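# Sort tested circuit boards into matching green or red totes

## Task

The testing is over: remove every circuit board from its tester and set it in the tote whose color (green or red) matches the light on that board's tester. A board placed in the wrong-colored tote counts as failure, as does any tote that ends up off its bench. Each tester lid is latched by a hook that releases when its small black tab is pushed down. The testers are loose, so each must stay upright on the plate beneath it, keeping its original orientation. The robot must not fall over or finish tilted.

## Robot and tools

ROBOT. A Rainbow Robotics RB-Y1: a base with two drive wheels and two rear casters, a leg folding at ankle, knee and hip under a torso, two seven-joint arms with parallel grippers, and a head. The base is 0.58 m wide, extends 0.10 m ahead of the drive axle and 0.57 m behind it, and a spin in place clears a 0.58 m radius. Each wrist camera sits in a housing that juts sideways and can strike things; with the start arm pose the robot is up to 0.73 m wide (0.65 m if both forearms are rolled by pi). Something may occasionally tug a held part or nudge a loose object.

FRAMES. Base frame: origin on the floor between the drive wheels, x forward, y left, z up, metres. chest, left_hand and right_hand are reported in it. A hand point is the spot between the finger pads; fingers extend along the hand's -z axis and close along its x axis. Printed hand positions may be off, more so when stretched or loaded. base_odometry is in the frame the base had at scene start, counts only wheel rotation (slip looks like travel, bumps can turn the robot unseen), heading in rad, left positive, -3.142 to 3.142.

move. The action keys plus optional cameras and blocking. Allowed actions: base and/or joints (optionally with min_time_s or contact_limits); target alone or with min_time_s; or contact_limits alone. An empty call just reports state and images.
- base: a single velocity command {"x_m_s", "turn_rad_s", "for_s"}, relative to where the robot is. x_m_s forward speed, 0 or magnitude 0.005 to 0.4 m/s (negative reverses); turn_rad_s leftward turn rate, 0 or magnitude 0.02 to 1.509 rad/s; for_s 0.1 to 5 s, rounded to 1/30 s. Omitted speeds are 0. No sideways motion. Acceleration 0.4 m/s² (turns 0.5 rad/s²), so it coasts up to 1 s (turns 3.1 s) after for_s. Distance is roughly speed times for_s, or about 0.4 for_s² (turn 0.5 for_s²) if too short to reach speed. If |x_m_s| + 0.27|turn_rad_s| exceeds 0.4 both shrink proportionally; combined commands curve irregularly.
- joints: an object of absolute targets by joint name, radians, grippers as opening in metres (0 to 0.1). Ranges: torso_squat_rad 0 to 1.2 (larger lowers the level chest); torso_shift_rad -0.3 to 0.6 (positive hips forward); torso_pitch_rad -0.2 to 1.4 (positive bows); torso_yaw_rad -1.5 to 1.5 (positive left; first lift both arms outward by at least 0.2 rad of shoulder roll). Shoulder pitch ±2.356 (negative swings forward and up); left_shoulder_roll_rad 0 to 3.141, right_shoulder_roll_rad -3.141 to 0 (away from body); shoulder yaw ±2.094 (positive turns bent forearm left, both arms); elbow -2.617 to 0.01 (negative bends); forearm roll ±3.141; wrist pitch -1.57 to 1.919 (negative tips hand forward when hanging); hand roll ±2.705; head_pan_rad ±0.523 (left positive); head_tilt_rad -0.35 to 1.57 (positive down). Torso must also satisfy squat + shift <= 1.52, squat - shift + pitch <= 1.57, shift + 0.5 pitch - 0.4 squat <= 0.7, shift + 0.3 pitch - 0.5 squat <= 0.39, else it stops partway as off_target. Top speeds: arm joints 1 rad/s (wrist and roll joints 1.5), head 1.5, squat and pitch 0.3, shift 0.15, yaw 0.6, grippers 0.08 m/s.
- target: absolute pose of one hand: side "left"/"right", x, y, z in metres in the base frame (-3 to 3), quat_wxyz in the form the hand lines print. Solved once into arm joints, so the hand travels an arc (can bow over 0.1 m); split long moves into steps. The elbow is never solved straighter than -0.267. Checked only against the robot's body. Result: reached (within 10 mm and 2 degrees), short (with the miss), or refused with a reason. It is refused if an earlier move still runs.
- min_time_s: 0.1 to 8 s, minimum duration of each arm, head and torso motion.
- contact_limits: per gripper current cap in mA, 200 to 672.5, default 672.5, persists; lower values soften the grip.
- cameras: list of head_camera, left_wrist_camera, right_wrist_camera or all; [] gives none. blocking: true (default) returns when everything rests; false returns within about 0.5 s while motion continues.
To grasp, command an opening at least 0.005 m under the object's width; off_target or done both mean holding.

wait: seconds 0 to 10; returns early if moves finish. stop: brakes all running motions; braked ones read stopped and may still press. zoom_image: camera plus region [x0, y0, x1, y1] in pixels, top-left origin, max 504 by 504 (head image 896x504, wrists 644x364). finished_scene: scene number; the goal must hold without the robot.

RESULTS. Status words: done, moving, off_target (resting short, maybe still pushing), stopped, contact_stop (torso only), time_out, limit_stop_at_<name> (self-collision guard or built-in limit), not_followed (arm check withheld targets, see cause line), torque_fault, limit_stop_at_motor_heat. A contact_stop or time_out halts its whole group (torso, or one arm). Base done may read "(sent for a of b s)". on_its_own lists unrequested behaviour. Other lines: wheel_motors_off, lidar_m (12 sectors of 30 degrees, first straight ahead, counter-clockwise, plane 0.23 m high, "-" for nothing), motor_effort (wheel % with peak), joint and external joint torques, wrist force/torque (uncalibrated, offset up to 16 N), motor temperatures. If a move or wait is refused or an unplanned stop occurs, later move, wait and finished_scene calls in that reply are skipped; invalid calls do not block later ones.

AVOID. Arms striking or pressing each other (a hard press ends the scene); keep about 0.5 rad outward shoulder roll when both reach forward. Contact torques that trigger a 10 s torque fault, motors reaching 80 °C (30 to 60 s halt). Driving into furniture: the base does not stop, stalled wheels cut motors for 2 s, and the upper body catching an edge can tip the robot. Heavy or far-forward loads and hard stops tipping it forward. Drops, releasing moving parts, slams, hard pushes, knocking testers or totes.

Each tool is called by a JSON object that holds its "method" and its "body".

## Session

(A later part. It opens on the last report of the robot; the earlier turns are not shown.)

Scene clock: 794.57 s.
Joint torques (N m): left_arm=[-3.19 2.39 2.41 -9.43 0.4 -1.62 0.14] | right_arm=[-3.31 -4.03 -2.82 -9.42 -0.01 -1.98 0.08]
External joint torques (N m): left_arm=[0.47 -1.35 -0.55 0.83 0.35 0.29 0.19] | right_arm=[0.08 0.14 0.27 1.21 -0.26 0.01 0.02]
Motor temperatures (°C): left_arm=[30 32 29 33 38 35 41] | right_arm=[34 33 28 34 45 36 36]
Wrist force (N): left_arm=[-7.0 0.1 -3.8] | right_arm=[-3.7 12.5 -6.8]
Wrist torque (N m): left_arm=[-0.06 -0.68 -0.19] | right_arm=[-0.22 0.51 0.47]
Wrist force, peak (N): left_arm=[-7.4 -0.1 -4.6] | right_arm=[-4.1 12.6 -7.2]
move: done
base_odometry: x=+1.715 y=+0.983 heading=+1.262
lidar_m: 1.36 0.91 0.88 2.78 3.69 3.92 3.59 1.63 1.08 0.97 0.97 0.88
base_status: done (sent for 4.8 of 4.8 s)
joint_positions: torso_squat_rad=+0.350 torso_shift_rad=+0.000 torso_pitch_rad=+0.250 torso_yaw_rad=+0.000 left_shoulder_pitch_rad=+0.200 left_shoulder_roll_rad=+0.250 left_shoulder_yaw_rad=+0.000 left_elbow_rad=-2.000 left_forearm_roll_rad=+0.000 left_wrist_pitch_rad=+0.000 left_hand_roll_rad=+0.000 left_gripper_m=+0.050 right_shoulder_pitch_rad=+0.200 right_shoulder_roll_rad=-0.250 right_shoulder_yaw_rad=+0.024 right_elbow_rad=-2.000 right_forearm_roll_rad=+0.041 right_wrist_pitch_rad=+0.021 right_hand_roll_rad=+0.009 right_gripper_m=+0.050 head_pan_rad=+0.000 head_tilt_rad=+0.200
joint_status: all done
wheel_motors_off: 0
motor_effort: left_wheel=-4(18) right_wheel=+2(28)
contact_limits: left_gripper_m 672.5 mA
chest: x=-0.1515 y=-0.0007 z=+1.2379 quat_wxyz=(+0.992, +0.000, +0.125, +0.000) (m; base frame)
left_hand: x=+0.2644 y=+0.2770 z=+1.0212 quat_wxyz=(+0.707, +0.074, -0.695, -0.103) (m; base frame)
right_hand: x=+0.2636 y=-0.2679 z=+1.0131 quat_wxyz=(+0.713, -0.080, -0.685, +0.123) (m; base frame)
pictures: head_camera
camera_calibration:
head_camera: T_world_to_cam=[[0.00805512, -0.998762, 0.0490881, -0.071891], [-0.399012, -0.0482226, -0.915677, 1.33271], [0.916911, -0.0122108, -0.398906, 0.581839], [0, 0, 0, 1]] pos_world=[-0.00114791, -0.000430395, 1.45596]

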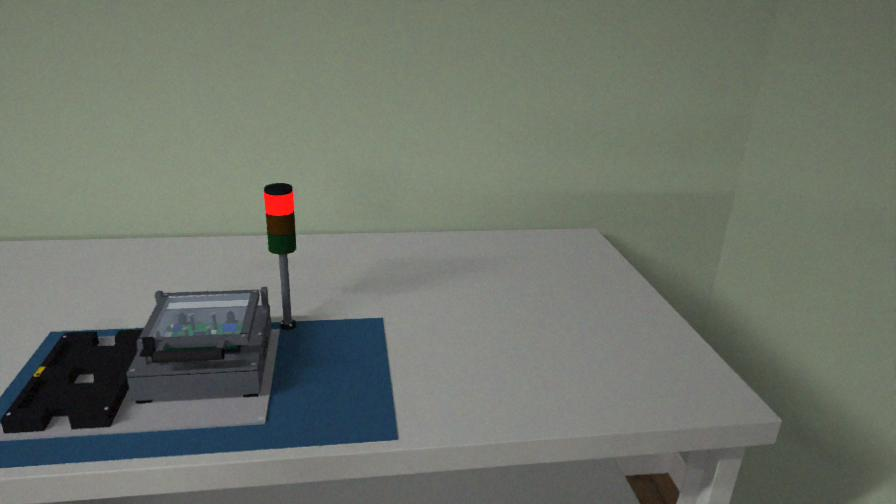

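{"method": "move", "body": {"base": {"turn_rad_s":1.4,"for_s":0.6}, "joints": {"head_tilt_rad":0.3,"head_pan_rad":0.15}, "cameras": ["head_camera"]}}

{"method": "zoom_image", "body": {"camera": "head_camera", "region": [150, 130, 550, 430]}}

Scene clock: 805.10 s.
Joint torques (N m): left_arm=[-3.36 2.37 2.43 -9.48 0.33 -1.62 0.18] | right_arm=[-3.06 -4.22 -3.02 -9.48 -0.04 -1.97 0.08]
External joint torques (N m): left_arm=[0.3 -1.37 -0.53 0.78 0.29 0.29 0.23] | right_arm=[0.33 -0.05 0.07 1.16 -0.29 0.01 0.02]
Motor temperatures (°C): left_arm=[29 32 29 33 38 35 41] | right_arm=[34 33 28 34 45 36 36]
Wrist force (N): left_arm=[-7.2 0.2 -4.1] | right_arm=[-3.2 12.3 -6.7]
Wrist torque (N m): left_arm=[-0.08 -0.69 -0.18] | right_arm=[-0.18 0.56 0.47]
Wrist force, peak (N): left_arm=[-7.6 -0.1 -4.5] | right_arm=[-4.2 12.6 -7.1]
move: done
base_odometry: x=+1.715 y=+0.983 heading=+1.441
lidar_m: 1.36 0.89 1.02 3.39 3.82 3.77 3.32 1.36 1.02 0.98 1.01 0.87
base_status: done (sent for 0.6 of 0.6 s)
joint_positions: torso_squat_rad=+0.350 torso_shift_rad=+0.000 torso_pitch_rad=+0.250 torso_yaw_rad=+0.000 left_shoulder_pitch_rad=+0.200 left_shoulder_roll_rad=+0.250 left_shoulder_yaw_rad=+0.000 left_elbow_rad=-2.000 left_forearm_roll_rad=+0.000 left_wrist_pitch_rad=+0.000 left_hand_roll_rad=+0.000 left_gripper_m=+0.050 right_shoulder_pitch_rad=+0.200 right_shoulder_roll_rad=-0.250 right_shoulder_yaw_rad=+0.024 right_elbow_rad=-2.000 right_forearm_roll_rad=+0.041 right_wrist_pitch_rad=+0.021 right_hand_roll_rad=+0.009 right_gripper_m=+0.050 head_pan_rad=+0.150 head_tilt_rad=+0.300
joint_status: all done
wheel_motors_off: 0
motor_effort: left_wheel=-4(26) right_wheel=-1(23)
contact_limits: left_gripper_m 672.5 mA
chest: x=-0.1515 y=-0.0007 z=+1.2379 quat_wxyz=(+0.992, +0.000, +0.125, +0.000) (m; base frame)
left_hand: x=+0.2644 y=+0.2770 z=+1.0212 quat_wxyz=(+0.707, +0.074, -0.695, -0.103) (m; base frame)
right_hand: x=+0.2636 y=-0.2679 z=+1.0131 quat_wxyz=(+0.713, -0.080, -0.685, +0.123) (m; base frame)
pictures: head_camera
camera_calibration:
head_camera: T_world_to_cam=[[0.157543, -0.98745, 0.0111207, -0.0056867], [-0.478486, -0.0861815, -0.873856, 1.26662], [0.863847, 0.132349, -0.486058, 0.701994], [0, 0, 0, 1]] pos_world=[0.000539444, 0.0106358, 1.44812]

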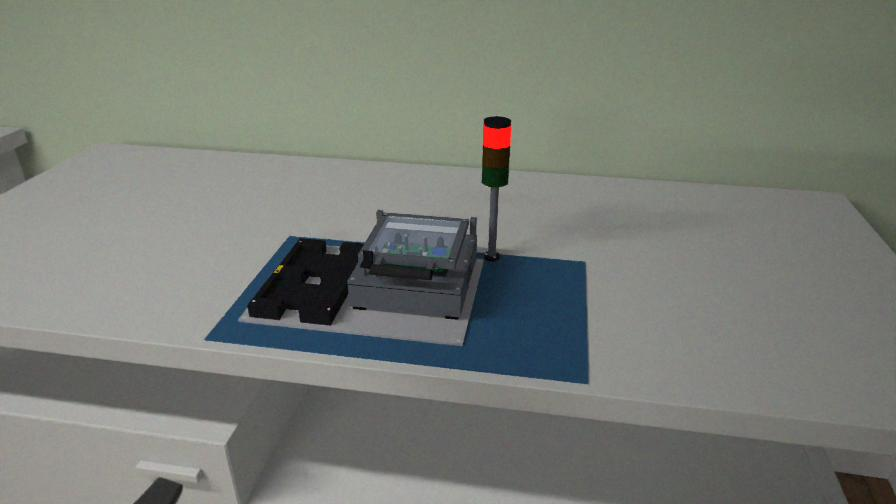

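Scaled by 1.260 from the camera's 896x504 image, which has a finer 1280x720 frame.

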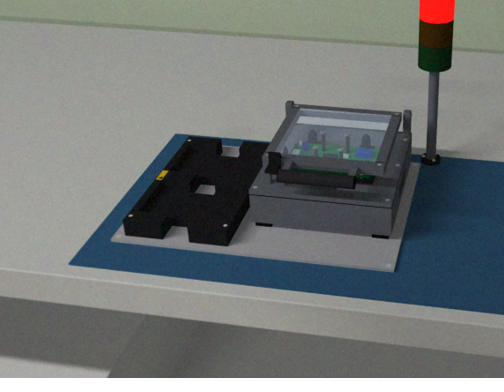

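{"method": "move", "body": {"base": {"turn_rad_s":1.4,"for_s":0.6333}, "cameras": []}}

{"method": "move", "body": {"base": {"x_m_s":0.2,"for_s":1}, "cameras": []}}

{"method": "move", "body": {"base": {"turn_rad_s":-1.4,"for_s":0.6333}, "joints": {"head_tilt_rad":0.5,"head_pan_rad":0.2}, "cameras": ["head_camera"]}}

Scene clock: 828.03 s.
Joint torques (N m): left_arm=[-3.48 2.31 2.44 -9.43 0.34 -1.59 0.17] | right_arm=[-3.25 -4.12 -3.15 -9.33 0.09 -2.01 0]
External joint torques (N m): left_arm=[0.18 -1.44 -0.52 0.83 0.29 0.32 0.22] | right_arm=[0.14 0.05 -0.06 1.3 -0.16 -0.03 -0.05]
Motor temperatures (°C): left_arm=[29 32 29 34 38 35 41] | right_arm=[34 33 28 34 45 36 36]
Wrist force (N): left_arm=[-7.2 0.3 -4.2] | right_arm=[-3.9 12.2 -6.9]
Wrist torque (N m): left_arm=[-0.10 -0.69 -0.19] | right_arm=[-0.18 0.50 0.48]
Wrist force, peak (N): left_arm=[-7.5 0.1 -4.3] | right_arm=[-3.7 12.7 -7.3]
move: done
base_odometry: x=+1.715 y=+0.983 heading=+1.642
lidar_m: 1.16 0.89 1.31 3.66 4.18 3.77 2.05 1.16 0.99 0.99 0.87 1.10
base_status: done (sent for 0.63 of 0.63 s)
joint_positions: torso_squat_rad=+0.350 torso_shift_rad=+0.000 torso_pitch_rad=+0.250 torso_yaw_rad=+0.000 left_shoulder_pitch_rad=+0.200 left_shoulder_roll_rad=+0.250 left_shoulder_yaw_rad=+0.000 left_elbow_rad=-2.000 left_forearm_roll_rad=+0.000 left_wrist_pitch_rad=+0.000 left_hand_roll_rad=+0.000 left_gripper_m=+0.050 right_shoulder_pitch_rad=+0.200 right_shoulder_roll_rad=-0.250 right_shoulder_yaw_rad=+0.024 right_elbow_rad=-2.000 right_forearm_roll_rad=+0.041 right_wrist_pitch_rad=+0.021 right_hand_roll_rad=+0.009 right_gripper_m=+0.050 head_pan_rad=+0.150 head_tilt_rad=+0.300
joint_status: not commanded
wheel_motors_off: 0
motor_effort: left_wheel=+1(24) right_wheel=+3(19)
contact_limits: left_gripper_m 672.5 mA
chest: x=-0.1515 y=-0.0008 z=+1.2379 quat_wxyz=(+0.992, +0.000, +0.125, +0.000) (m; base frame)
left_hand: x=+0.2644 y=+0.2770 z=+1.0212 quat_wxyz=(+0.707, +0.074, -0.695, -0.103) (m; base frame)
right_hand: x=+0.2636 y=-0.2680 z=+1.0131 quat_wxyz=(+0.713, -0.080, -0.685, +0.123) (m; base frame)
pictures: none
No camera images: "cameras" was empty.

Scene clock: 830.10 s.
Joint torques (N m): left_arm=[-3.07 2.14 2.34 -9.55 0.32 -1.66 0.12] | right_arm=[-3.22 -3.96 -2.99 -9.35 0.02 -2.08 -0.01]
External joint torques (N m): left_arm=[0.58 -1.6 -0.62 0.71 0.27 0.25 0.17] | right_arm=[0.17 0.22 0.1 1.28 -0.23 -0.09 -0.06]
Motor temperatures (°C): left_arm=[29 32 29 34 38 35 41] | right_arm=[34 33 28 34 45 36 36]
Wrist force (N): left_arm=[-7.4 -0.1 -4.2] | right_arm=[-3.7 12.3 -6.8]
Wrist torque (N m): left_arm=[-0.03 -0.70 -0.19] | right_arm=[-0.19 0.53 0.48]
Wrist force, peak (N): left_arm=[-7.8 0.2 -4.3] | right_arm=[-3.8 12.6 -7.4]
move: done
base_odometry: x=+1.701 y=+1.183 heading=+1.642
lidar_m: 1.07 0.70 0.97 3.61 4.12 3.95 2.16 1.22 1.03 1.03 0.76 1.17
base_status: done (sent for 1 of 1 s)
joint_positions: torso_squat_rad=+0.350 torso_shift_rad=+0.000 torso_pitch_rad=+0.250 torso_yaw_rad=+0.000 left_shoulder_pitch_rad=+0.200 left_shoulder_roll_rad=+0.250 left_shoulder_yaw_rad=+0.000 left_elbow_rad=-2.000 left_forearm_roll_rad=+0.000 left_wrist_pitch_rad=+0.000 left_hand_roll_rad=+0.000 left_gripper_m=+0.050 right_shoulder_pitch_rad=+0.200 right_shoulder_roll_rad=-0.250 right_shoulder_yaw_rad=+0.024 right_elbow_rad=-2.000 right_forearm_roll_rad=+0.041 right_wrist_pitch_rad=+0.021 right_hand_roll_rad=+0.009 right_gripper_m=+0.050 head_pan_rad=+0.150 head_tilt_rad=+0.300
joint_status: not commanded
wheel_motors_off: 0
motor_effort: left_wheel=+0(28) right_wheel=-3(29)
contact_limits: left_gripper_m 672.5 mA
chest: x=-0.1515 y=-0.0007 z=+1.2379 quat_wxyz=(+0.992, +0.000, +0.125, +0.000) (m; base frame)
left_hand: x=+0.2644 y=+0.2770 z=+1.0212 quat_wxyz=(+0.707, +0.074, -0.695, -0.103) (m; base frame)
right_hand: x=+0.2636 y=-0.2680 z=+1.0131 quat_wxyz=(+0.713, -0.080, -0.685, +0.123) (m; base frame)
pictures: none
No camera images: "cameras" was empty.

Scene clock: 831.67 s.
Joint torques (N m): left_arm=[-3.41 2.28 2.3 -9.54 0.33 -1.72 0.11] | right_arm=[-3.24 -3.95 -3.04 -9.5 0.01 -2 0.03]
External joint torques (N m): left_arm=[0.25 -1.46 -0.66 0.71 0.29 0.19 0.16] | right_arm=[0.15 0.23 0.05 1.14 -0.23 -0.01 -0.02]
Motor temperatures (°C): left_arm=[29 32 29 34 38 35 41] | right_arm=[34 33 28 34 45 36 36]
Wrist force (N): left_arm=[-7.0 0.0 -4.0] | right_arm=[-3.7 12.4 -6.8]
Wrist torque (N m): left_arm=[-0.06 -0.67 -0.19] | right_arm=[-0.22 0.51 0.48]
Wrist force, peak (N): left_arm=[-7.4 -0.2 -4.4] | right_arm=[-3.5 12.7 -7.2]
move: done
base_odometry: x=+1.701 y=+1.183 heading=+1.442
lidar_m: 1.17 0.71 0.75 2.69 3.78 3.94 3.44 1.40 1.06 1.03 0.77 0.90
base_status: done (sent for 0.63 of 0.63 s)
joint_positions: torso_squat_rad=+0.350 torso_shift_rad=+0.000 torso_pitch_rad=+0.250 torso_yaw_rad=+0.000 left_shoulder_pitch_rad=+0.200 left_shoulder_roll_rad=+0.250 left_shoulder_yaw_rad=+0.000 left_elbow_rad=-2.000 left_forearm_roll_rad=+0.000 left_wrist_pitch_rad=+0.000 left_hand_roll_rad=+0.000 left_gripper_m=+0.050 right_shoulder_pitch_rad=+0.200 right_shoulder_roll_rad=-0.250 right_shoulder_yaw_rad=+0.024 right_elbow_rad=-2.000 right_forearm_roll_rad=+0.041 right_wrist_pitch_rad=+0.021 right_hand_roll_rad=+0.009 right_gripper_m=+0.050 head_pan_rad=+0.200 head_tilt_rad=+0.500
joint_status: all done
wheel_motors_off: 0
motor_effort: left_wheel=-1(23) right_wheel=-3(24)
contact_limits: left_gripper_m 672.5 mA
chest: x=-0.1515 y=-0.0007 z=+1.2379 quat_wxyz=(+0.992, +0.000, +0.125, +0.000) (m; base frame)
left_hand: x=+0.2644 y=+0.2771 z=+1.0212 quat_wxyz=(+0.707, +0.074, -0.695, -0.103) (m; base frame)
right_hand: x=+0.2636 y=-0.2679 z=+1.0131 quat_wxyz=(+0.713, -0.080, -0.685, +0.123) (m; base frame)
pictures: head_camera
camera_calibration:
head_camera: T_world_to_cam=[[0.214453, -0.976724, -0.00450162, 0.0212408], [-0.63373, -0.135634, -0.761571, 1.09391], [0.743234, 0.166174, -0.648066, 0.923361], [0, 0, 0, 1]] pos_world=[0.00241437, 0.0156791, 1.43158]

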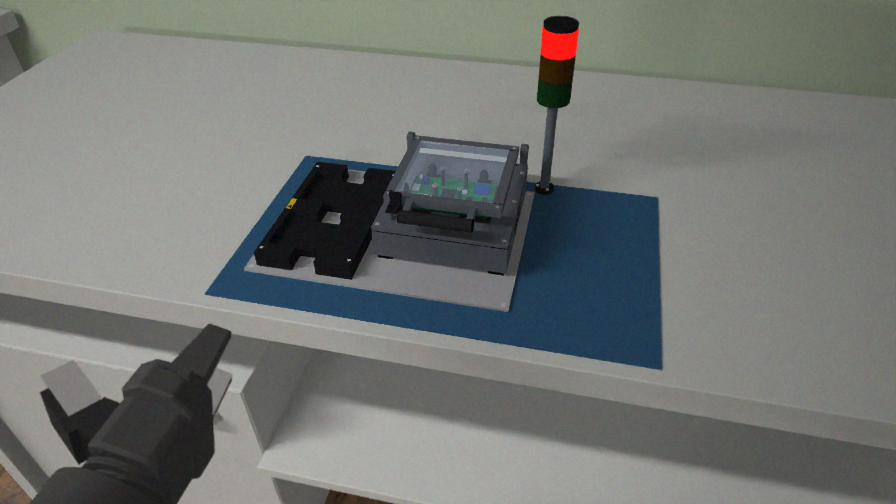

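{"method": "move", "body": {"base": {"x_m_s":0.15,"for_s":1.5}, "joints": {"head_tilt_rad":0.7,"head_pan_rad":0.2}, "cameras": ["head_camera"]}}

{"method": "zoom_image", "body": {"camera": "head_camera", "region": [330, 100, 630, 400]}}

Scene clock: 843.00 s.
Joint torques (N m): left_arm=[-3.4 2.32 2.42 -9.46 0.23 -1.74 0.1] | right_arm=[-3.22 -4.07 -2.8 -9.45 -0.01 -2.12 0]
External joint torques (N m): left_arm=[0.26 -1.42 -0.54 0.79 0.19 0.17 0.15] | right_arm=[0.16 0.11 0.29 1.18 -0.26 -0.14 -0.05]
Motor temperatures (°C): left_arm=[29 32 29 34 38 35 41] | right_arm=[34 33 28 34 45 36 36]
Wrist force (N): left_arm=[-7.0 -0.1 -4.0] | right_arm=[-3.7 12.5 -6.8]
Wrist torque (N m): left_arm=[-0.05 -0.67 -0.19] | right_arm=[-0.21 0.51 0.48]
Wrist force, peak (N): left_arm=[-7.5 0.0 -4.4] | right_arm=[-4.1 12.7 -7.3]
move: done
base_odometry: x=+1.730 y=+1.406 heading=+1.441
lidar_m: 0.94 0.67 0.56 1.10 3.77 4.15 3.47 1.42 1.07 1.04 0.65 0.91
base_status: done (sent for 1.5 of 1.5 s)
joint_positions: torso_squat_rad=+0.350 torso_shift_rad=+0.000 torso_pitch_rad=+0.250 torso_yaw_rad=+0.000 left_shoulder_pitch_rad=+0.200 left_shoulder_roll_rad=+0.250 left_shoulder_yaw_rad=+0.000 left_elbow_rad=-2.000 left_forearm_roll_rad=+0.000 left_wrist_pitch_rad=+0.000 left_hand_roll_rad=+0.000 left_gripper_m=+0.050 right_shoulder_pitch_rad=+0.200 right_shoulder_roll_rad=-0.250 right_shoulder_yaw_rad=+0.024 right_elbow_rad=-2.000 right_forearm_roll_rad=+0.041 right_wrist_pitch_rad=+0.021 right_hand_roll_rad=+0.009 right_gripper_m=+0.050 head_pan_rad=+0.200 head_tilt_rad=+0.700
joint_status: all done
wheel_motors_off: 0
motor_effort: left_wheel=-4(29) right_wheel=+1(26)
contact_limits: left_gripper_m 672.5 mA
chest: x=-0.1515 y=-0.0007 z=+1.2379 quat_wxyz=(+0.992, +0.000, +0.125, +0.000) (m; base frame)
left_hand: x=+0.2644 y=+0.2771 z=+1.0212 quat_wxyz=(+0.707, +0.074, -0.695, -0.103) (m; base frame)
right_hand: x=+0.2636 y=-0.2679 z=+1.0131 quat_wxyz=(+0.713, -0.080, -0.685, +0.123) (m; base frame)
pictures: head_camera
camera_calibration:
head_camera: T_world_to_cam=[[0.222837, -0.974806, -0.00983107, 0.0295203], [-0.767845, -0.169295, -0.617861, 0.878092], [0.600631, 0.145231, -0.786226, 1.1089], [0, 0, 0, 1]] pos_world=[0.00162325, 0.0163872, 1.41467]

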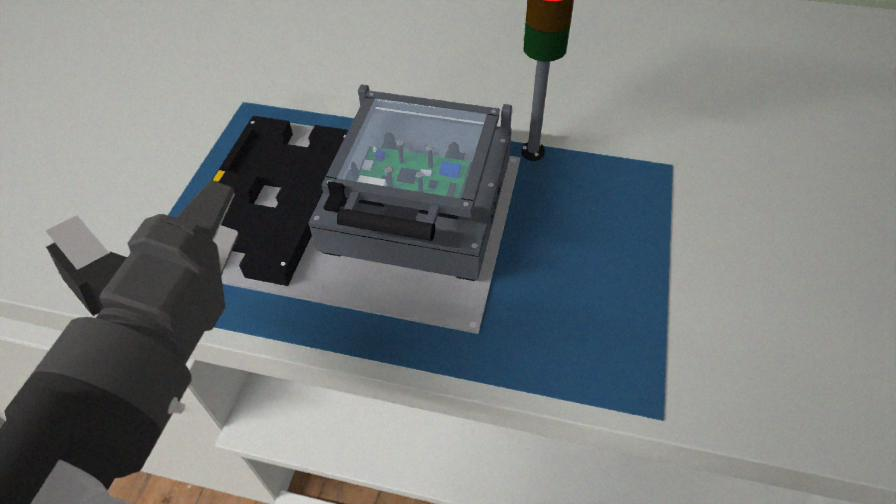

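Scaled by 1.680 from the camera's 896x504 image, which has a finer 1280x720 frame.

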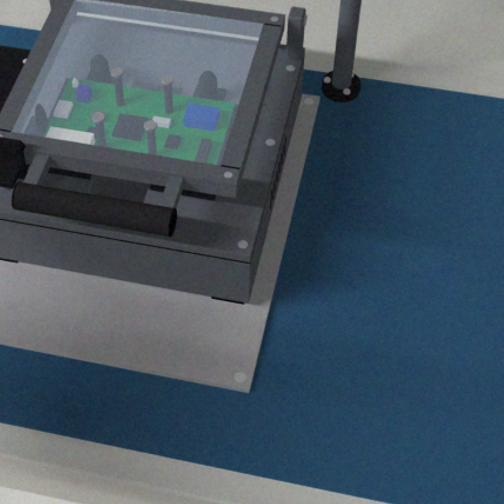

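{"method": "move", "body": {"target": {"side":"left","x":0.352,"y":0.275,"z":1.04,"quat_wxyz":[0.707,0,0,0.707]}, "cameras": ["head_camera"]}}

{"method": "move", "body": {"joints": {"left_gripper_m":0.1}, "cameras": ["head_camera","left_wrist_camera"]}}

{"method": "zoom_image", "body": {"camera": "head_camera", "region": [250, 80, 550, 380]}}

Scene clock: 854.57 s.
Joint torques (N m): left_arm=[-20.81 7.73 -4.15 -5.67 0.27 -0.34 -0.22] | right_arm=[-3.08 -3.87 -2.73 -9.32 0.1 -2 0.08]
External joint torques (N m): left_arm=[1.84 -0.62 1.19 1.02 0.23 -0.28 -0.22] | right_arm=[0.31 0.31 0.35 1.32 -0.15 -0.02 0.03]
Motor temperatures (°C): left_arm=[29 32 29 34 38 35 41] | right_arm=[34 33 28 34 45 36 36]
Wrist force (N): left_arm=[-1.3 1.5 -10.0] | right_arm=[-3.4 12.5 -7.2]
Wrist torque (N m): left_arm=[-0.20 -0.34 -0.20] | right_arm=[-0.22 0.56 0.47]
Wrist force, peak (N): left_arm=[-2.1 3.1 -10.0] | right_arm=[-3.7 12.6 -7.3]
move: done
base_odometry: x=+1.730 y=+1.406 heading=+1.441
lidar_m: 0.94 0.66 0.55 1.10 3.77 4.15 3.48 1.42 1.07 1.04 0.65 0.92
base_status: not commanded
joint_positions: torso_squat_rad=+0.350 torso_shift_rad=+0.000 torso_pitch_rad=+0.250 torso_yaw_rad=+0.000 left_shoulder_pitch_rad=-1.406 left_shoulder_roll_rad=+0.070 left_shoulder_yaw_rad=+1.001 left_elbow_rad=-1.076 left_forearm_roll_rad=-0.703 left_wrist_pitch_rad=+1.917 left_hand_roll_rad=+1.104 left_gripper_m=+0.050 right_shoulder_pitch_rad=+0.200 right_shoulder_roll_rad=-0.250 right_shoulder_yaw_rad=+0.024 right_elbow_rad=-2.000 right_forearm_roll_rad=+0.041 right_wrist_pitch_rad=+0.021 right_hand_roll_rad=+0.009 right_gripper_m=+0.050 head_pan_rad=+0.200 head_tilt_rad=+0.700
joint_status: all done
wheel_motors_off: 0
motor_effort: left_wheel=-4(6) right_wheel=+3(5)
contact_limits: left_gripper_m 672.5 mA
chest: x=-0.1515 y=-0.0007 z=+1.2379 quat_wxyz=(+0.992, +0.000, +0.125, +0.000) (m; base frame)
left_hand: x=+0.3520 y=+0.2750 z=+1.0403 quat_wxyz=(+0.707, +0.000, +0.000, +0.707) (m; base frame)
left_hand_status: reached (checked arc, planned for 1.9 s): 0 mm and 0.1 deg off.
right_hand: x=+0.2636 y=-0.2679 z=+1.0131 quat_wxyz=(+0.713, -0.080, -0.685, +0.123) (m; base frame)
pictures: head_camera
camera_calibration:
head_camera: T_world_to_cam=[[0.222832, -0.974807, -0.00986319, 0.0295339], [-0.767825, -0.169266, -0.617895, 0.878121], [0.600659, 0.14526, -0.786199, 1.10888], [0, 0, 0, 1]] pos_world=[0.00160115, 0.0163493, 1.41468]

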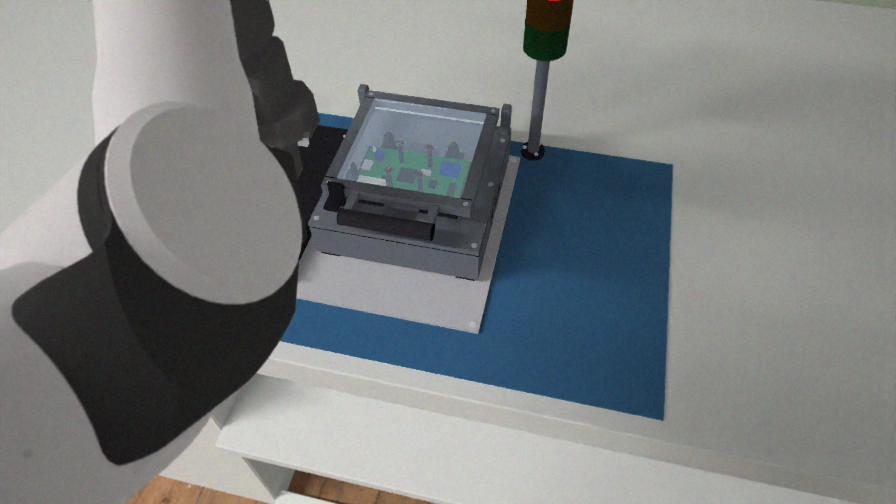

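Scene clock: 855.63 s.
Joint torques (N m): left_arm=[-20.64 7.61 -4.27 -5.67 0.3 -0.3 -0.21] | right_arm=[-3.18 -4.08 -3.21 -9.31 0.02 -2 0.01]
External joint torques (N m): left_arm=[2.01 -0.74 1.06 1.02 0.27 -0.24 -0.21] | right_arm=[0.21 0.1 -0.12 1.32 -0.23 -0.02 -0.05]
Motor temperatures (°C): left_arm=[29 32 29 34 38 35 41] | right_arm=[34 33 28 34 45 36 36]
Wrist force (N): left_arm=[-1.0 1.7 -10.1] | right_arm=[-3.8 12.5 -7.4]
Wrist torque (N m): left_arm=[-0.21 -0.33 -0.20] | right_arm=[-0.21 0.52 0.47]
Wrist force, peak (N): left_arm=[-1.0 1.5 -10.3] | right_arm=[-3.9 12.7 -7.0]
move: done
base_odometry: x=+1.730 y=+1.406 heading=+1.441
lidar_m: 0.94 0.67 0.56 1.10 3.77 4.16 3.49 1.42 1.07 1.04 0.66 0.91
base_status: not commanded
joint_positions: torso_squat_rad=+0.350 torso_shift_rad=+0.000 torso_pitch_rad=+0.250 torso_yaw_rad=+0.000 left_shoulder_pitch_rad=-1.406 left_shoulder_roll_rad=+0.070 left_shoulder_yaw_rad=+1.001 left_elbow_rad=-1.076 left_forearm_roll_rad=-0.703 left_wrist_pitch_rad=+1.917 left_hand_roll_rad=+1.104 left_gripper_m=+0.100 right_shoulder_pitch_rad=+0.200 right_shoulder_roll_rad=-0.250 right_shoulder_yaw_rad=+0.024 right_elbow_rad=-2.000 right_forearm_roll_rad=+0.041 right_wrist_pitch_rad=+0.021 right_hand_roll_rad=+0.009 right_gripper_m=+0.050 head_pan_rad=+0.200 head_tilt_rad=+0.700
joint_status: all done
wheel_motors_off: 0
motor_effort: left_wheel=-3(5) right_wheel=+3(6)
contact_limits: left_gripper_m 672.5 mA
chest: x=-0.1515 y=-0.0007 z=+1.2379 quat_wxyz=(+0.992, +0.000, +0.125, +0.000) (m; base frame)
left_hand: x=+0.3520 y=+0.2750 z=+1.0403 quat_wxyz=(+0.707, +0.000, +0.000, +0.707) (m; base frame)
right_hand: x=+0.2636 y=-0.2679 z=+1.0131 quat_wxyz=(+0.713, -0.080, -0.685, +0.123) (m; base frame)
pictures: head_camera, left_wrist_camera
camera_calibration:
head_camera: T_world_to_cam=[[0.222832, -0.974807, -0.0098632, 0.0295339], [-0.767825, -0.169266, -0.617895, 0.878121], [0.600658, 0.14526, -0.786199, 1.10888], [0, 0, 0, 1]] pos_world=[0.00160134, 0.0163493, 1.41468]
left_wrist_camera: T_world_to_cam=[[-0.0153209, 0.99981, -0.012084, -0.258294], [0.871856, 0.019275, 0.489382, -0.787017], [0.489522, -0.0030377, -0.871986, 0.804629], [0, 0, 0, 1]] pos_world=[0.288324, 0.275859, 1.08366]

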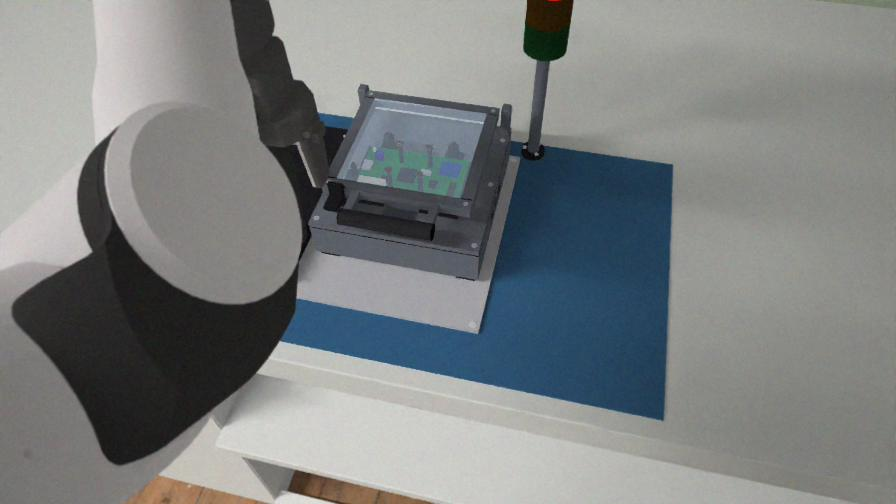

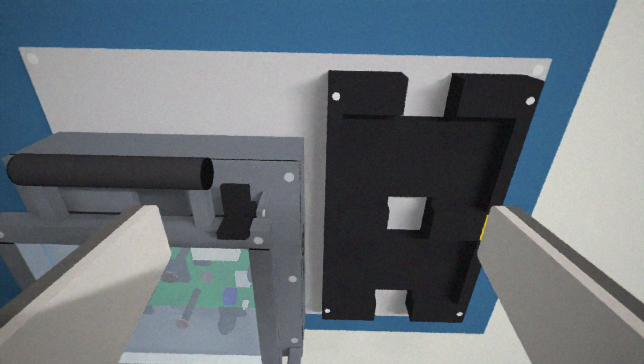

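Scaled by 1.680 from the camera's 896x504 image, which has a finer 1280x720 frame.

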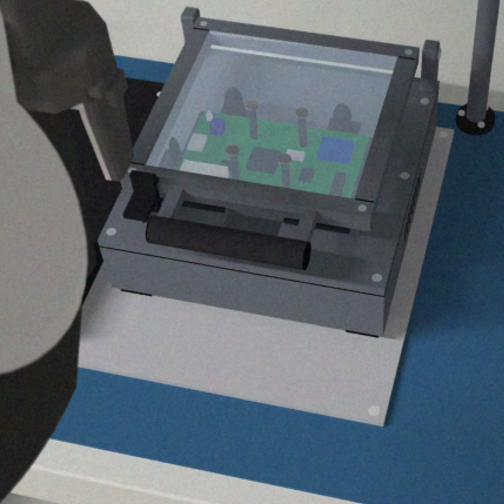

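{"method": "move", "body": {"target": {"side":"left","x":0.36,"y":0.288,"z":0.995,"quat_wxyz":[0.707,0,0,0.707]}, "min_time_s": 1, "cameras": ["left_wrist_camera"]}}

{"method": "move", "body": {"target": {"side":"left","x":0.36,"y":0.288,"z":0.98,"quat_wxyz":[0.707,0,0,0.707]}, "min_time_s": 1, "cameras": ["left_wrist_camera","head_camera"]}}

Scene clock: 874.23 s.
Joint torques (N m): left_arm=[-20.76 9.7 -3.7 -5.47 0.36 -0.27 0.31] | right_arm=[-3.28 -3.83 -2.85 -9.29 0.03 -2.01 0.1]
External joint torques (N m): left_arm=[1.95 0.95 1.1 1.49 0.32 -0.22 0.31] | right_arm=[0.1 0.34 0.23 1.34 -0.22 -0.02 0.04]
Motor temperatures (°C): left_arm=[30 32 29 33 38 35 41] | right_arm=[34 33 28 34 45 36 36]
Wrist force (N): left_arm=[-1.2 1.7 -10.0] | right_arm=[-3.7 12.6 -7.1]
Wrist torque (N m): left_arm=[-0.21 -0.29 -0.18] | right_arm=[-0.21 0.52 0.47]
Wrist force, peak (N): left_arm=[-1.4 1.6 -10.6] | right_arm=[-3.9 12.6 -7.4]
move: done
base_odometry: x=+1.730 y=+1.406 heading=+1.441
lidar_m: 0.94 0.67 0.56 1.10 3.77 4.15 3.48 1.42 1.07 1.04 0.65 0.91
base_status: not commanded
joint_positions: torso_squat_rad=+0.350 torso_shift_rad=+0.000 torso_pitch_rad=+0.250 torso_yaw_rad=+0.000 left_shoulder_pitch_rad=-1.361 left_shoulder_roll_rad=+0.113 left_shoulder_yaw_rad=+1.031 left_elbow_rad=-0.933 left_forearm_roll_rad=-0.665 left_wrist_pitch_rad=+1.772 left_hand_roll_rad=+1.135 left_gripper_m=+0.100 right_shoulder_pitch_rad=+0.200 right_shoulder_roll_rad=-0.250 right_shoulder_yaw_rad=+0.024 right_elbow_rad=-2.000 right_forearm_roll_rad=+0.041 right_wrist_pitch_rad=+0.021 right_hand_roll_rad=+0.009 right_gripper_m=+0.050 head_pan_rad=+0.200 head_tilt_rad=+0.700
joint_status: all done
wheel_motors_off: 0
motor_effort: left_wheel=-4(6) right_wheel=+3(5)
contact_limits: left_gripper_m 672.5 mA
chest: x=-0.1515 y=-0.0007 z=+1.2379 quat_wxyz=(+0.992, +0.000, +0.125, +0.000) (m; base frame)
left_hand: x=+0.3595 y=+0.2876 z=+0.9953 quat_wxyz=(+0.707, -0.001, -0.001, +0.707) (m; base frame)
left_hand_status: reached (checked arc, planned for 1.0 s): 1 mm and 0.2 deg off.
right_hand: x=+0.2636 y=-0.2679 z=+1.0131 quat_wxyz=(+0.713, -0.080, -0.685, +0.123) (m; base frame)
pictures: left_wrist_camera
camera_calibration:
left_wrist_camera: T_world_to_cam=[[-0.0148247, 0.999812, -0.0124995, -0.27112], [0.870521, 0.0190556, 0.491762, -0.773649], [0.491908, -0.00359087, -0.87064, 0.759802], [0, 0, 0, 1]] pos_world=[0.295705, 0.28854, 1.03858]

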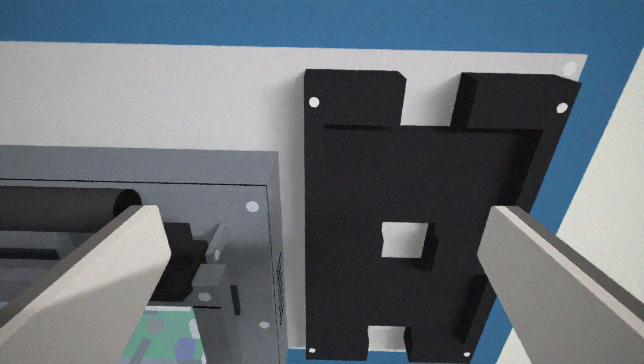

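Scene clock: 875.57 s.
Joint torques (N m): left_arm=[-20.25 9.88 -3.29 -5.4 0.52 -0.71 0.53] | right_arm=[-3.24 -3.95 -2.97 -9.32 -0.02 -2.02 0.08]
External joint torques (N m): left_arm=[2.41 1.13 1.37 1.6 0.48 -0.66 0.53] | right_arm=[0.15 0.22 0.11 1.31 -0.27 -0.03 0.03]
Motor temperatures (°C): left_arm=[30 32 29 33 38 35 41] | right_arm=[34 33 28 34 45 36 36]
Wrist force (N): left_arm=[-1.1 3.9 -8.4] | right_arm=[-3.7 12.3 -6.9]
Wrist torque (N m): left_arm=[-0.14 -0.17 -0.32] | right_arm=[-0.20 0.51 0.48]
Wrist force, peak (N): left_arm=[-1.2 1.7 -10.2] | right_arm=[-3.7 12.7 -7.0]
move: done
base_odometry: x=+1.730 y=+1.406 heading=+1.441
lidar_m: 0.94 0.67 0.55 1.10 3.78 4.15 3.49 1.42 1.07 1.04 0.65 0.90
base_status: not commanded
joint_positions: torso_squat_rad=+0.350 torso_shift_rad=+0.000 torso_pitch_rad=+0.250 torso_yaw_rad=+0.000 left_shoulder_pitch_rad=-1.345 left_shoulder_roll_rad=+0.116 left_shoulder_yaw_rad=+1.037 left_elbow_rad=-0.897 left_forearm_roll_rad=-0.658 left_wrist_pitch_rad=+1.732 left_hand_roll_rad=+1.147 left_gripper_m=+0.100 right_shoulder_pitch_rad=+0.200 right_shoulder_roll_rad=-0.250 right_shoulder_yaw_rad=+0.024 right_elbow_rad=-2.000 right_forearm_roll_rad=+0.041 right_wrist_pitch_rad=+0.021 right_hand_roll_rad=+0.009 right_gripper_m=+0.050 head_pan_rad=+0.200 head_tilt_rad=+0.700
joint_status: all done
wheel_motors_off: 0
motor_effort: left_wheel=-5(6) right_wheel=+2(5)
contact_limits: left_gripper_m 672.5 mA
chest: x=-0.1515 y=-0.0007 z=+1.2379 quat_wxyz=(+0.992, +0.000, +0.125, +0.000) (m; base frame)
left_hand: x=+0.3593 y=+0.2875 z=+0.9807 quat_wxyz=(+0.707, -0.001, +0.000, +0.707) (m; base frame)
left_hand_status: reached (checked arc, planned for 1.0 s): 1 mm and 0.1 deg off.
right_hand: x=+0.2636 y=-0.2679 z=+1.0131 quat_wxyz=(+0.713, -0.080, -0.685, +0.123) (m; base frame)
pictures: head_camera, left_wrist_camera
camera_calibration:
head_camera: T_world_to_cam=[[0.222832, -0.974807, -0.0098591, 0.0295323], [-0.767821, -0.169268, -0.6179, 0.878123], [0.600664, 0.145258, -0.786195, 1.10888], [0, 0, 0, 1]] pos_world=[0.00159324, 0.0163518, 1.41468]
left_wrist_camera: T_world_to_cam=[[-0.0149608, 0.999807, -0.0127262, -0.270955], [0.871784, 0.0192759, 0.48951, -0.764562], [0.489661, -0.00377103, -0.871905, 0.749235], [0, 0, 0, 1]] pos_world=[0.295608, 0.288466, 1.02407]

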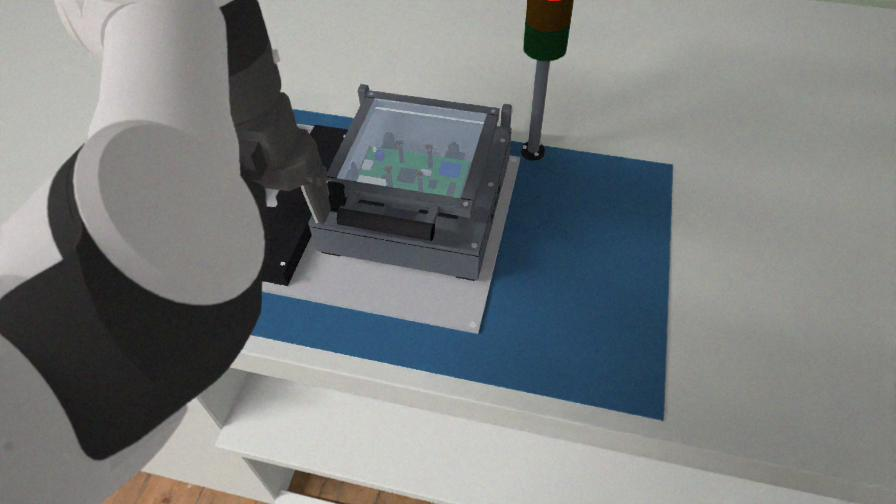

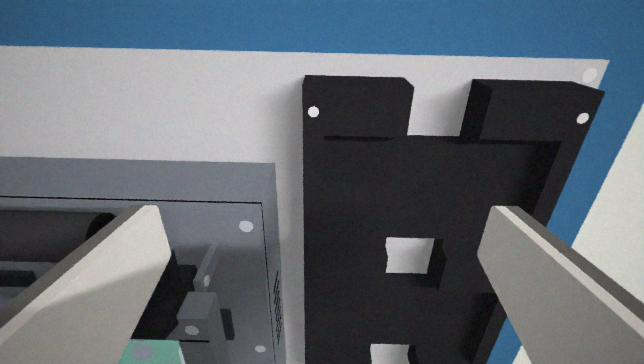

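{"method": "zoom_image", "body": {"camera": "head_camera", "region": [270, 130, 420, 260]}}

{"method": "zoom_image", "body": {"camera": "left_wrist_camera", "region": [0, 150, 300, 364]}}

Scaled by 3.360 from the camera's 896x504 image, which has a finer 1280x720 frame.

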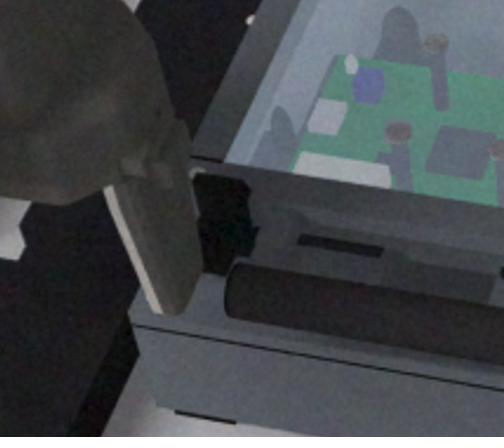

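Scaled by 1.680 from the camera's 644x364 image, which has a finer 920x520 frame.

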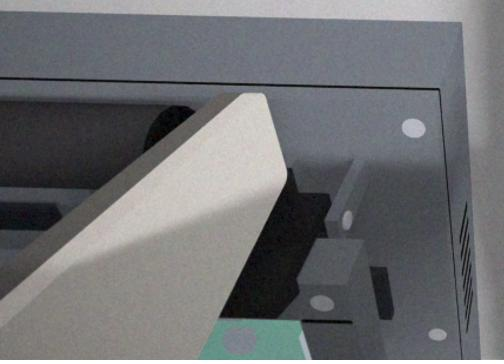

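{"method": "move", "body": {"target": {"side":"left","x":0.36,"y":0.286,"z":1.0,"quat_wxyz":[0.707,0,0,0.707]}, "min_time_s": 0.7, "cameras": []}}

{"method": "move", "body": {"target": {"side":"left","x":0.373,"y":0.284,"z":1.0,"quat_wxyz":[0.707,0,0,0.707]}, "min_time_s": 0.7, "cameras": []}}

{"method": "move", "body": {"target": {"side":"left","x":0.373,"y":0.284,"z":0.98,"quat_wxyz":[0.707,0,0,0.707]}, "min_time_s": 1, "cameras": ["left_wrist_camera","head_camera"]}}

{"method": "zoom_image", "body": {"camera": "head_camera", "region": [270, 130, 420, 260]}}

Scene clock: 890.07 s.
Joint torques (N m): left_arm=[-22.12 9.43 -6.01 -6.83 0.1 0.25 -0.24] | right_arm=[-3.35 -4.1 -3.13 -9.33 0.01 -2.02 0.04]
External joint torques (N m): left_arm=[0.69 0.66 -1.24 0.12 0.06 0.3 -0.24] | right_arm=[0.04 0.07 -0.04 1.3 -0.24 -0.04 -0.01]
Motor temperatures (°C): left_arm=[30 32 29 33 38 35 41] | right_arm=[34 33 28 34 45 36 36]
Wrist force (N): left_arm=[-1.1 1.6 -10.1] | right_arm=[-3.4 12.4 -6.8]
Wrist torque (N m): left_arm=[-0.20 -0.27 -0.19] | right_arm=[-0.20 0.55 0.47]
Wrist force, peak (N): left_arm=[-1.0 1.6 -10.4] | right_arm=[-3.7 12.8 -7.1]
move: done
base_odometry: x=+1.730 y=+1.406 heading=+1.441
lidar_m: 0.94 0.66 0.55 1.10 3.77 4.15 3.48 1.43 1.07 1.04 0.65 0.91
base_status: not commanded
joint_positions: torso_squat_rad=+0.350 torso_shift_rad=+0.000 torso_pitch_rad=+0.250 torso_yaw_rad=+0.000 left_shoulder_pitch_rad=-1.372 left_shoulder_roll_rad=+0.117 left_shoulder_yaw_rad=+1.030 left_elbow_rad=-0.923 left_forearm_roll_rad=-0.668 left_wrist_pitch_rad=+1.780 left_hand_roll_rad=+1.142 left_gripper_m=+0.100 right_shoulder_pitch_rad=+0.200 right_shoulder_roll_rad=-0.250 right_shoulder_yaw_rad=+0.024 right_elbow_rad=-2.000 right_forearm_roll_rad=+0.041 right_wrist_pitch_rad=+0.021 right_hand_roll_rad=+0.009 right_gripper_m=+0.050 head_pan_rad=+0.200 head_tilt_rad=+0.700
joint_status: all done
wheel_motors_off: 0
motor_effort: left_wheel=-4(6) right_wheel=+3(5)
contact_limits: left_gripper_m 672.5 mA
chest: x=-0.1515 y=-0.0007 z=+1.2379 quat_wxyz=(+0.992, +0.000, +0.125, +0.000) (m; base frame)
left_hand: x=+0.3604 y=+0.2858 z=+0.9991 quat_wxyz=(+0.707, +0.000, +0.000, +0.707) (m; base frame)
left_hand_status: reached (checked arc, planned for 0.7 s): 1 mm and 0.1 deg off.
right_hand: x=+0.2636 y=-0.2679 z=+1.0131 quat_wxyz=(+0.713, -0.080, -0.685, +0.123) (m; base frame)
pictures: none
No camera images: "cameras" was empty.

Scene clock: 891.10 s.
Joint torques (N m): left_arm=[-22.45 9.32 -3.01 -5.46 0.33 -0.18 0.33] | right_arm=[-3.32 -3.74 -2.84 -9.32 0.02 -1.94 0.08]
External joint torques (N m): left_arm=[0.94 0.24 1.2 1.52 0.29 -0.13 0.33] | right_arm=[0.07 0.43 0.25 1.32 -0.23 0.04 0.03]
Motor temperatures (°C): left_arm=[30 32 29 33 38 35 41] | right_arm=[34 33 28 34 45 36 36]
Wrist force (N): left_arm=[-1.2 1.8 -10.1] | right_arm=[-3.7 12.5 -7.1]
Wrist torque (N m): left_arm=[-0.24 -0.34 -0.21] | right_arm=[-0.21 0.52 0.48]
Wrist force, peak (N): left_arm=[-1.5 1.9 -10.4] | right_arm=[-4.0 12.7 -7.1]
move: done
base_odometry: x=+1.730 y=+1.406 heading=+1.441
lidar_m: 0.94 0.67 0.56 1.10 3.77 4.16 3.48 1.42 1.08 1.04 0.65 0.91
base_status: not commanded
joint_positions: torso_squat_rad=+0.350 torso_shift_rad=+0.000 torso_pitch_rad=+0.250 torso_yaw_rad=+0.000 left_shoulder_pitch_rad=-1.414 left_shoulder_roll_rad=+0.170 left_shoulder_yaw_rad=+1.033 left_elbow_rad=-0.783 left_forearm_roll_rad=-0.661 left_wrist_pitch_rad=+1.726 left_hand_roll_rad=+1.194 left_gripper_m=+0.100 right_shoulder_pitch_rad=+0.200 right_shoulder_roll_rad=-0.250 right_shoulder_yaw_rad=+0.024 right_elbow_rad=-2.000 right_forearm_roll_rad=+0.041 right_wrist_pitch_rad=+0.021 right_hand_roll_rad=+0.009 right_gripper_m=+0.050 head_pan_rad=+0.200 head_tilt_rad=+0.700
joint_status: all done
wheel_motors_off: 0
motor_effort: left_wheel=-4(6) right_wheel=+3(5)
contact_limits: left_gripper_m 672.5 mA
chest: x=-0.1515 y=-0.0007 z=+1.2379 quat_wxyz=(+0.992, +0.000, +0.125, +0.000) (m; base frame)
left_hand: x=+0.3729 y=+0.2839 z=+1.0001 quat_wxyz=(+0.707, +0.000, -0.001, +0.707) (m; base frame)
left_hand_status: reached (checked arc, planned for 0.7 s): 0 mm and 0.1 deg off.
right_hand: x=+0.2636 y=-0.2679 z=+1.0131 quat_wxyz=(+0.713, -0.080, -0.685, +0.123) (m; base frame)
pictures: none
No camera images: "cameras" was empty.

Scene clock: 892.43 s.
Joint torques (N m): left_arm=[-18.38 9.13 -2.19 -4.54 -0.12 -0.8 0.53] | right_arm=[-3.2 -4.13 -2.82 -9.32 0.01 -1.94 0.05]
External joint torques (N m): left_arm=[4.96 0.02 1.75 2.46 -0.16 -0.75 0.53] | right_arm=[0.2 0.04 0.27 1.31 -0.24 0.05 -0.01]
Motor temperatures (°C): left_arm=[30 32 29 33 38 35 41] | right_arm=[34 33 28 34 45 36 36]
Wrist force (N): left_arm=[-2.4 3.1 -0.8] | right_arm=[-3.7 12.2 -7.0]
Wrist torque (N m): left_arm=[-0.25 0.21 -0.27] | right_arm=[-0.16 0.51 0.48]
Wrist force, peak (N): left_arm=[-1.1 1.9 -10.2] | right_arm=[-3.8 12.8 -6.8]
move: done
base_odometry: x=+1.730 y=+1.406 heading=+1.441
lidar_m: 0.94 0.66 0.56 1.11 3.78 4.15 3.49 1.42 1.07 1.04 0.65 0.91
base_status: not commanded
joint_positions: torso_squat_rad=+0.350 torso_shift_rad=+0.000 torso_pitch_rad=+0.250 torso_yaw_rad=+0.000 left_shoulder_pitch_rad=-1.395 left_shoulder_roll_rad=+0.179 left_shoulder_yaw_rad=+1.040 left_elbow_rad=-0.727 left_forearm_roll_rad=-0.652 left_wrist_pitch_rad=+1.666 left_hand_roll_rad=+1.213 left_gripper_m=+0.100 right_shoulder_pitch_rad=+0.200 right_shoulder_roll_rad=-0.250 right_shoulder_yaw_rad=+0.024 right_elbow_rad=-2.000 right_forearm_roll_rad=+0.041 right_wrist_pitch_rad=+0.021 right_hand_roll_rad=+0.009 right_gripper_m=+0.050 head_pan_rad=+0.200 head_tilt_rad=+0.700
joint_status: all done
wheel_motors_off: 0
motor_effort: left_wheel=-5(6) right_wheel=+3(5)
contact_limits: left_gripper_m 672.5 mA
chest: x=-0.1516 y=-0.0007 z=+1.2379 quat_wxyz=(+0.992, +0.000, +0.125, +0.000) (m; base frame)
left_hand: x=+0.3733 y=+0.2838 z=+0.9808 quat_wxyz=(+0.707, -0.001, -0.001, +0.707) (m; base frame)
left_hand_status: reached (checked arc, planned for 1.0 s): 1 mm and 0.1 deg off.
right_hand: x=+0.2635 y=-0.2679 z=+1.0132 quat_wxyz=(+0.713, -0.080, -0.685, +0.123) (m; base frame)
pictures: head_camera, left_wrist_camera
camera_calibration:
head_camera: T_world_to_cam=[[0.222831, -0.974808, -0.00982849, 0.0295114], [-0.767677, -0.169251, -0.618083, 0.878277], [0.600848, 0.145273, -0.786051, 1.10882], [0, 0, 0, 1]] pos_world=[0.00142165, 0.016335, 1.41473]
left_wrist_camera: T_world_to_cam=[[-0.0148521, 0.999814, -0.0122794, -0.26746], [0.871432, 0.0189648, 0.490149, -0.777111], [0.490291, -0.00342092, -0.871552, 0.741776], [0, 0, 0, 1]] pos_world=[0.309541, 0.284686, 1.02411]

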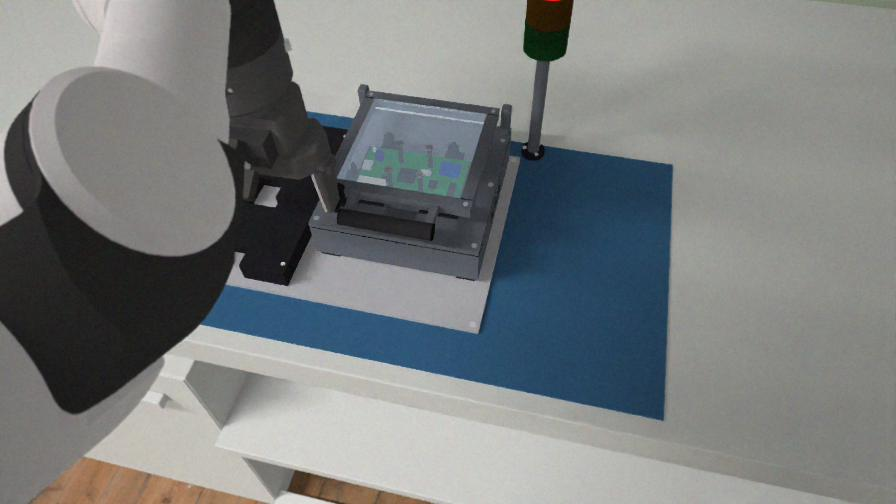

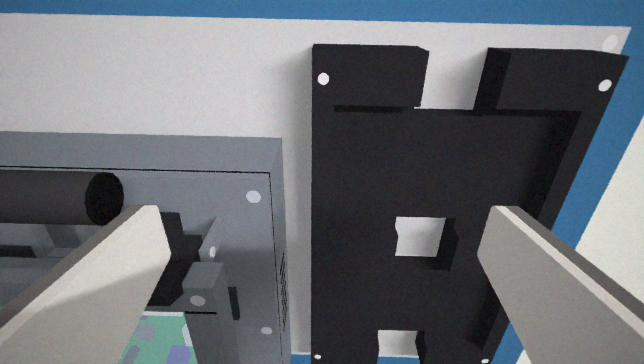

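Scaled by 3.360 from the camera's 896x504 image, which has a finer 1280x720 frame.

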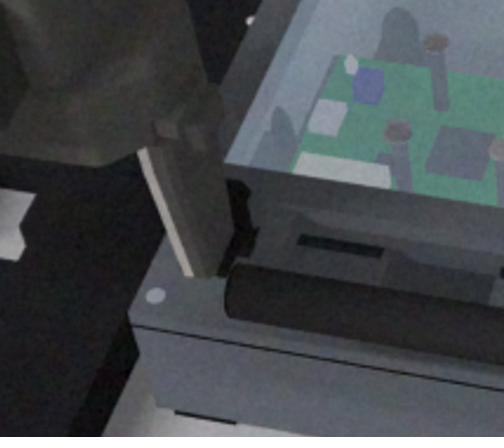

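{"method": "move", "body": {"target": {"side":"left","x":0.373,"y":0.284,"z":0.97,"quat_wxyz":[0.707,0,0,0.707]}, "min_time_s": 1, "cameras": []}}

{"method": "move", "body": {"target": {"side":"left","x":0.373,"y":0.284,"z":0.963,"quat_wxyz":[0.707,0,0,0.707]}, "min_time_s": 1, "cameras": ["head_camera"]}}

{"method": "zoom_image", "body": {"camera": "head_camera", "region": [250, 80, 550, 380]}}

Scene clock: 899.73 s.
Joint torques (N m): left_arm=[2.18 0.31 0.54 3.17 -0.79 -8.05 2.17] | right_arm=[-3.36 -3.92 -2.71 -9.41 -0.02 -2.01 0.02]
External joint torques (N m): left_arm=[25.54 -8.85 4.36 10.18 -0.83 -7.98 2.17] | right_arm=[0.1 0.25 0.37 1.23 -0.27 -0.03 -0.03]
Motor temperatures (°C): left_arm=[30 32 29 33 38 35 41] | right_arm=[34 33 28 34 45 36 36]
Wrist force (N): left_arm=[-0.6 32.8 63.5] | right_arm=[-3.5 12.5 -7.0]
Wrist torque (N m): left_arm=[-0.28 3.65 -1.90] | right_arm=[-0.22 0.54 0.48]
Wrist force, peak (N): left_arm=[-0.5 32.9 64.2] | right_arm=[-3.6 12.7 -7.4]
move: done
base_odometry: x=+1.730 y=+1.406 heading=+1.441
lidar_m: 0.94 0.67 0.56 1.09 3.76 4.15 3.47 1.42 1.08 1.04 0.65 0.91
base_status: not commanded
joint_positions: torso_squat_rad=+0.350 torso_shift_rad=-0.001 torso_pitch_rad=+0.247 torso_yaw_rad=+0.000 left_shoulder_pitch_rad=-1.390 left_shoulder_roll_rad=+0.185 left_shoulder_yaw_rad=+1.043 left_elbow_rad=-0.701 left_forearm_roll_rad=-0.648 left_wrist_pitch_rad=+1.638 left_hand_roll_rad=+1.221 left_gripper_m=+0.100 right_shoulder_pitch_rad=+0.200 right_shoulder_roll_rad=-0.250 right_shoulder_yaw_rad=+0.024 right_elbow_rad=-2.000 right_forearm_roll_rad=+0.041 right_wrist_pitch_rad=+0.021 right_hand_roll_rad=+0.009 right_gripper_m=+0.050 head_pan_rad=+0.200 head_tilt_rad=+0.700
joint_status: all done
wheel_motors_off: 0
motor_effort: left_wheel=-1(6) right_wheel=+3(5)
contact_limits: left_gripper_m 672.5 mA
chest: x=-0.1532 y=-0.0011 z=+1.2380 quat_wxyz=(+0.992, +0.001, +0.123, +0.000) (m; base frame)
left_hand: x=+0.3739 y=+0.2842 z=+0.9760 quat_wxyz=(+0.707, -0.003, -0.004, +0.707) (m; base frame)
left_hand_status: reached (checked arc, planned for 1.0 s): 6 mm and 0.6 deg off.
right_hand: x=+0.2626 y=-0.2680 z=+1.0144 quat_wxyz=(+0.712, -0.080, -0.686, +0.123) (m; base frame)
pictures: none
No camera images: "cameras" was empty.

Scene clock: 901.07 s.
Joint torques (N m): left_arm=[19.47 -7.4 2.51 8.81 -1.57 -16.5 4.14] | right_arm=[-3.45 -4.22 -2.75 -9.38 -0.05 -1.98 0.07]
External joint torques (N m): left_arm=[42.92 -16.68 6.11 15.82 -1.62 -16.42 4.14] | right_arm=[0.08 -0.07 0.32 1.27 -0.29 0.01 0.02]
Motor temperatures (°C): left_arm=[30 32 29 33 38 35 41] | right_arm=[34 33 28 34 45 36 36]
Wrist force (N): left_arm=[-0.2 66.6 127.7] | right_arm=[-3.8 12.0 -6.9]
Wrist torque (N m): left_arm=[-0.04 7.16 -3.74] | right_arm=[-0.15 0.51 0.47]
Wrist force, peak (N): left_arm=[-0.4 67.1 128.3] | right_arm=[-3.8 12.6 -7.2]
move: done
base_odometry: x=+1.730 y=+1.406 heading=+1.442
lidar_m: 0.93 0.67 0.56 1.10 3.77 4.15 3.47 1.42 1.08 1.04 0.65 0.90
base_status: not commanded
joint_positions: torso_squat_rad=+0.351 torso_shift_rad=-0.003 torso_pitch_rad=+0.244 torso_yaw_rad=+0.001 left_shoulder_pitch_rad=-1.392 left_shoulder_roll_rad=+0.202 left_shoulder_yaw_rad=+1.045 left_elbow_rad=-0.653 left_forearm_roll_rad=-0.644 left_wrist_pitch_rad=+1.606 left_hand_roll_rad=+1.236 left_gripper_m=+0.100 right_shoulder_pitch_rad=+0.200 right_shoulder_roll_rad=-0.250 right_shoulder_yaw_rad=+0.024 right_elbow_rad=-2.000 right_forearm_roll_rad=+0.041 right_wrist_pitch_rad=+0.021 right_hand_roll_rad=+0.009 right_gripper_m=+0.050 head_pan_rad=+0.200 head_tilt_rad=+0.700
joint_status: all done
wheel_motors_off: 0
motor_effort: left_wheel=+9(12) right_wheel=+8(8)
contact_limits: left_gripper_m 672.5 mA
chest: x=-0.1550 y=-0.0014 z=+1.2382 quat_wxyz=(+0.993, +0.001, +0.122, +0.000) (m; base frame)
left_hand: x=+0.3750 y=+0.2845 z=+0.9720 quat_wxyz=(+0.707, -0.005, -0.006, +0.707) (m; base frame)
left_hand_status: reached (checked arc, planned for 1.0 s): 9 mm and 0.9 deg off.
right_hand: x=+0.2616 y=-0.2681 z=+1.0156 quat_wxyz=(+0.711, -0.080, -0.688, +0.122) (m; base frame)
pictures: head_camera
camera_calibration:
head_camera: T_world_to_cam=[[0.223378, -0.974682, -0.00990338, 0.0297997], [-0.763985, -0.168763, -0.622773, 0.882131], [0.605334, 0.14668, -0.78234, 1.10727], [0, 0, 0, 1]] pos_world=[-0.00298798, 0.0155023, 1.41592]

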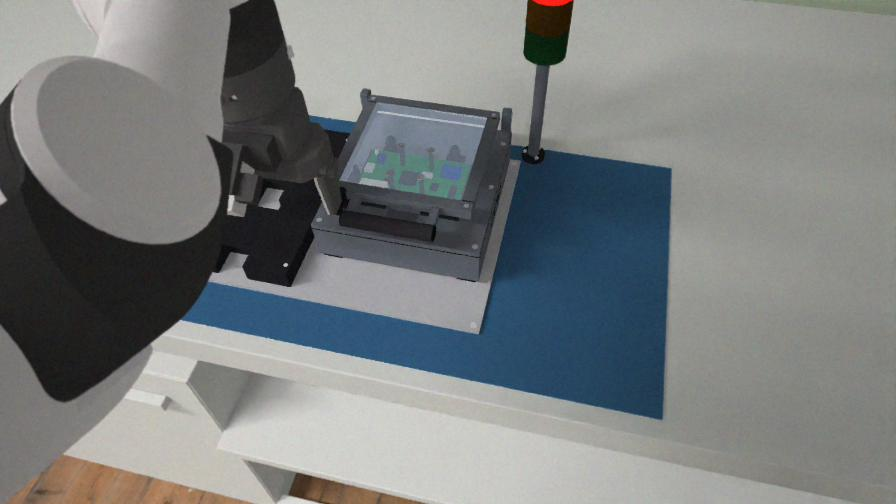

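Scaled by 1.680 from the camera's 896x504 image, which has a finer 1280x720 frame.

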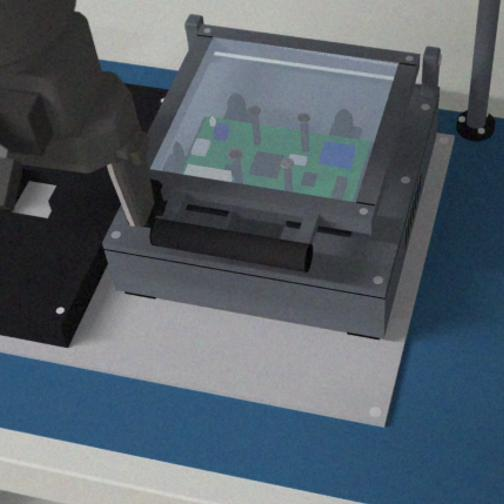

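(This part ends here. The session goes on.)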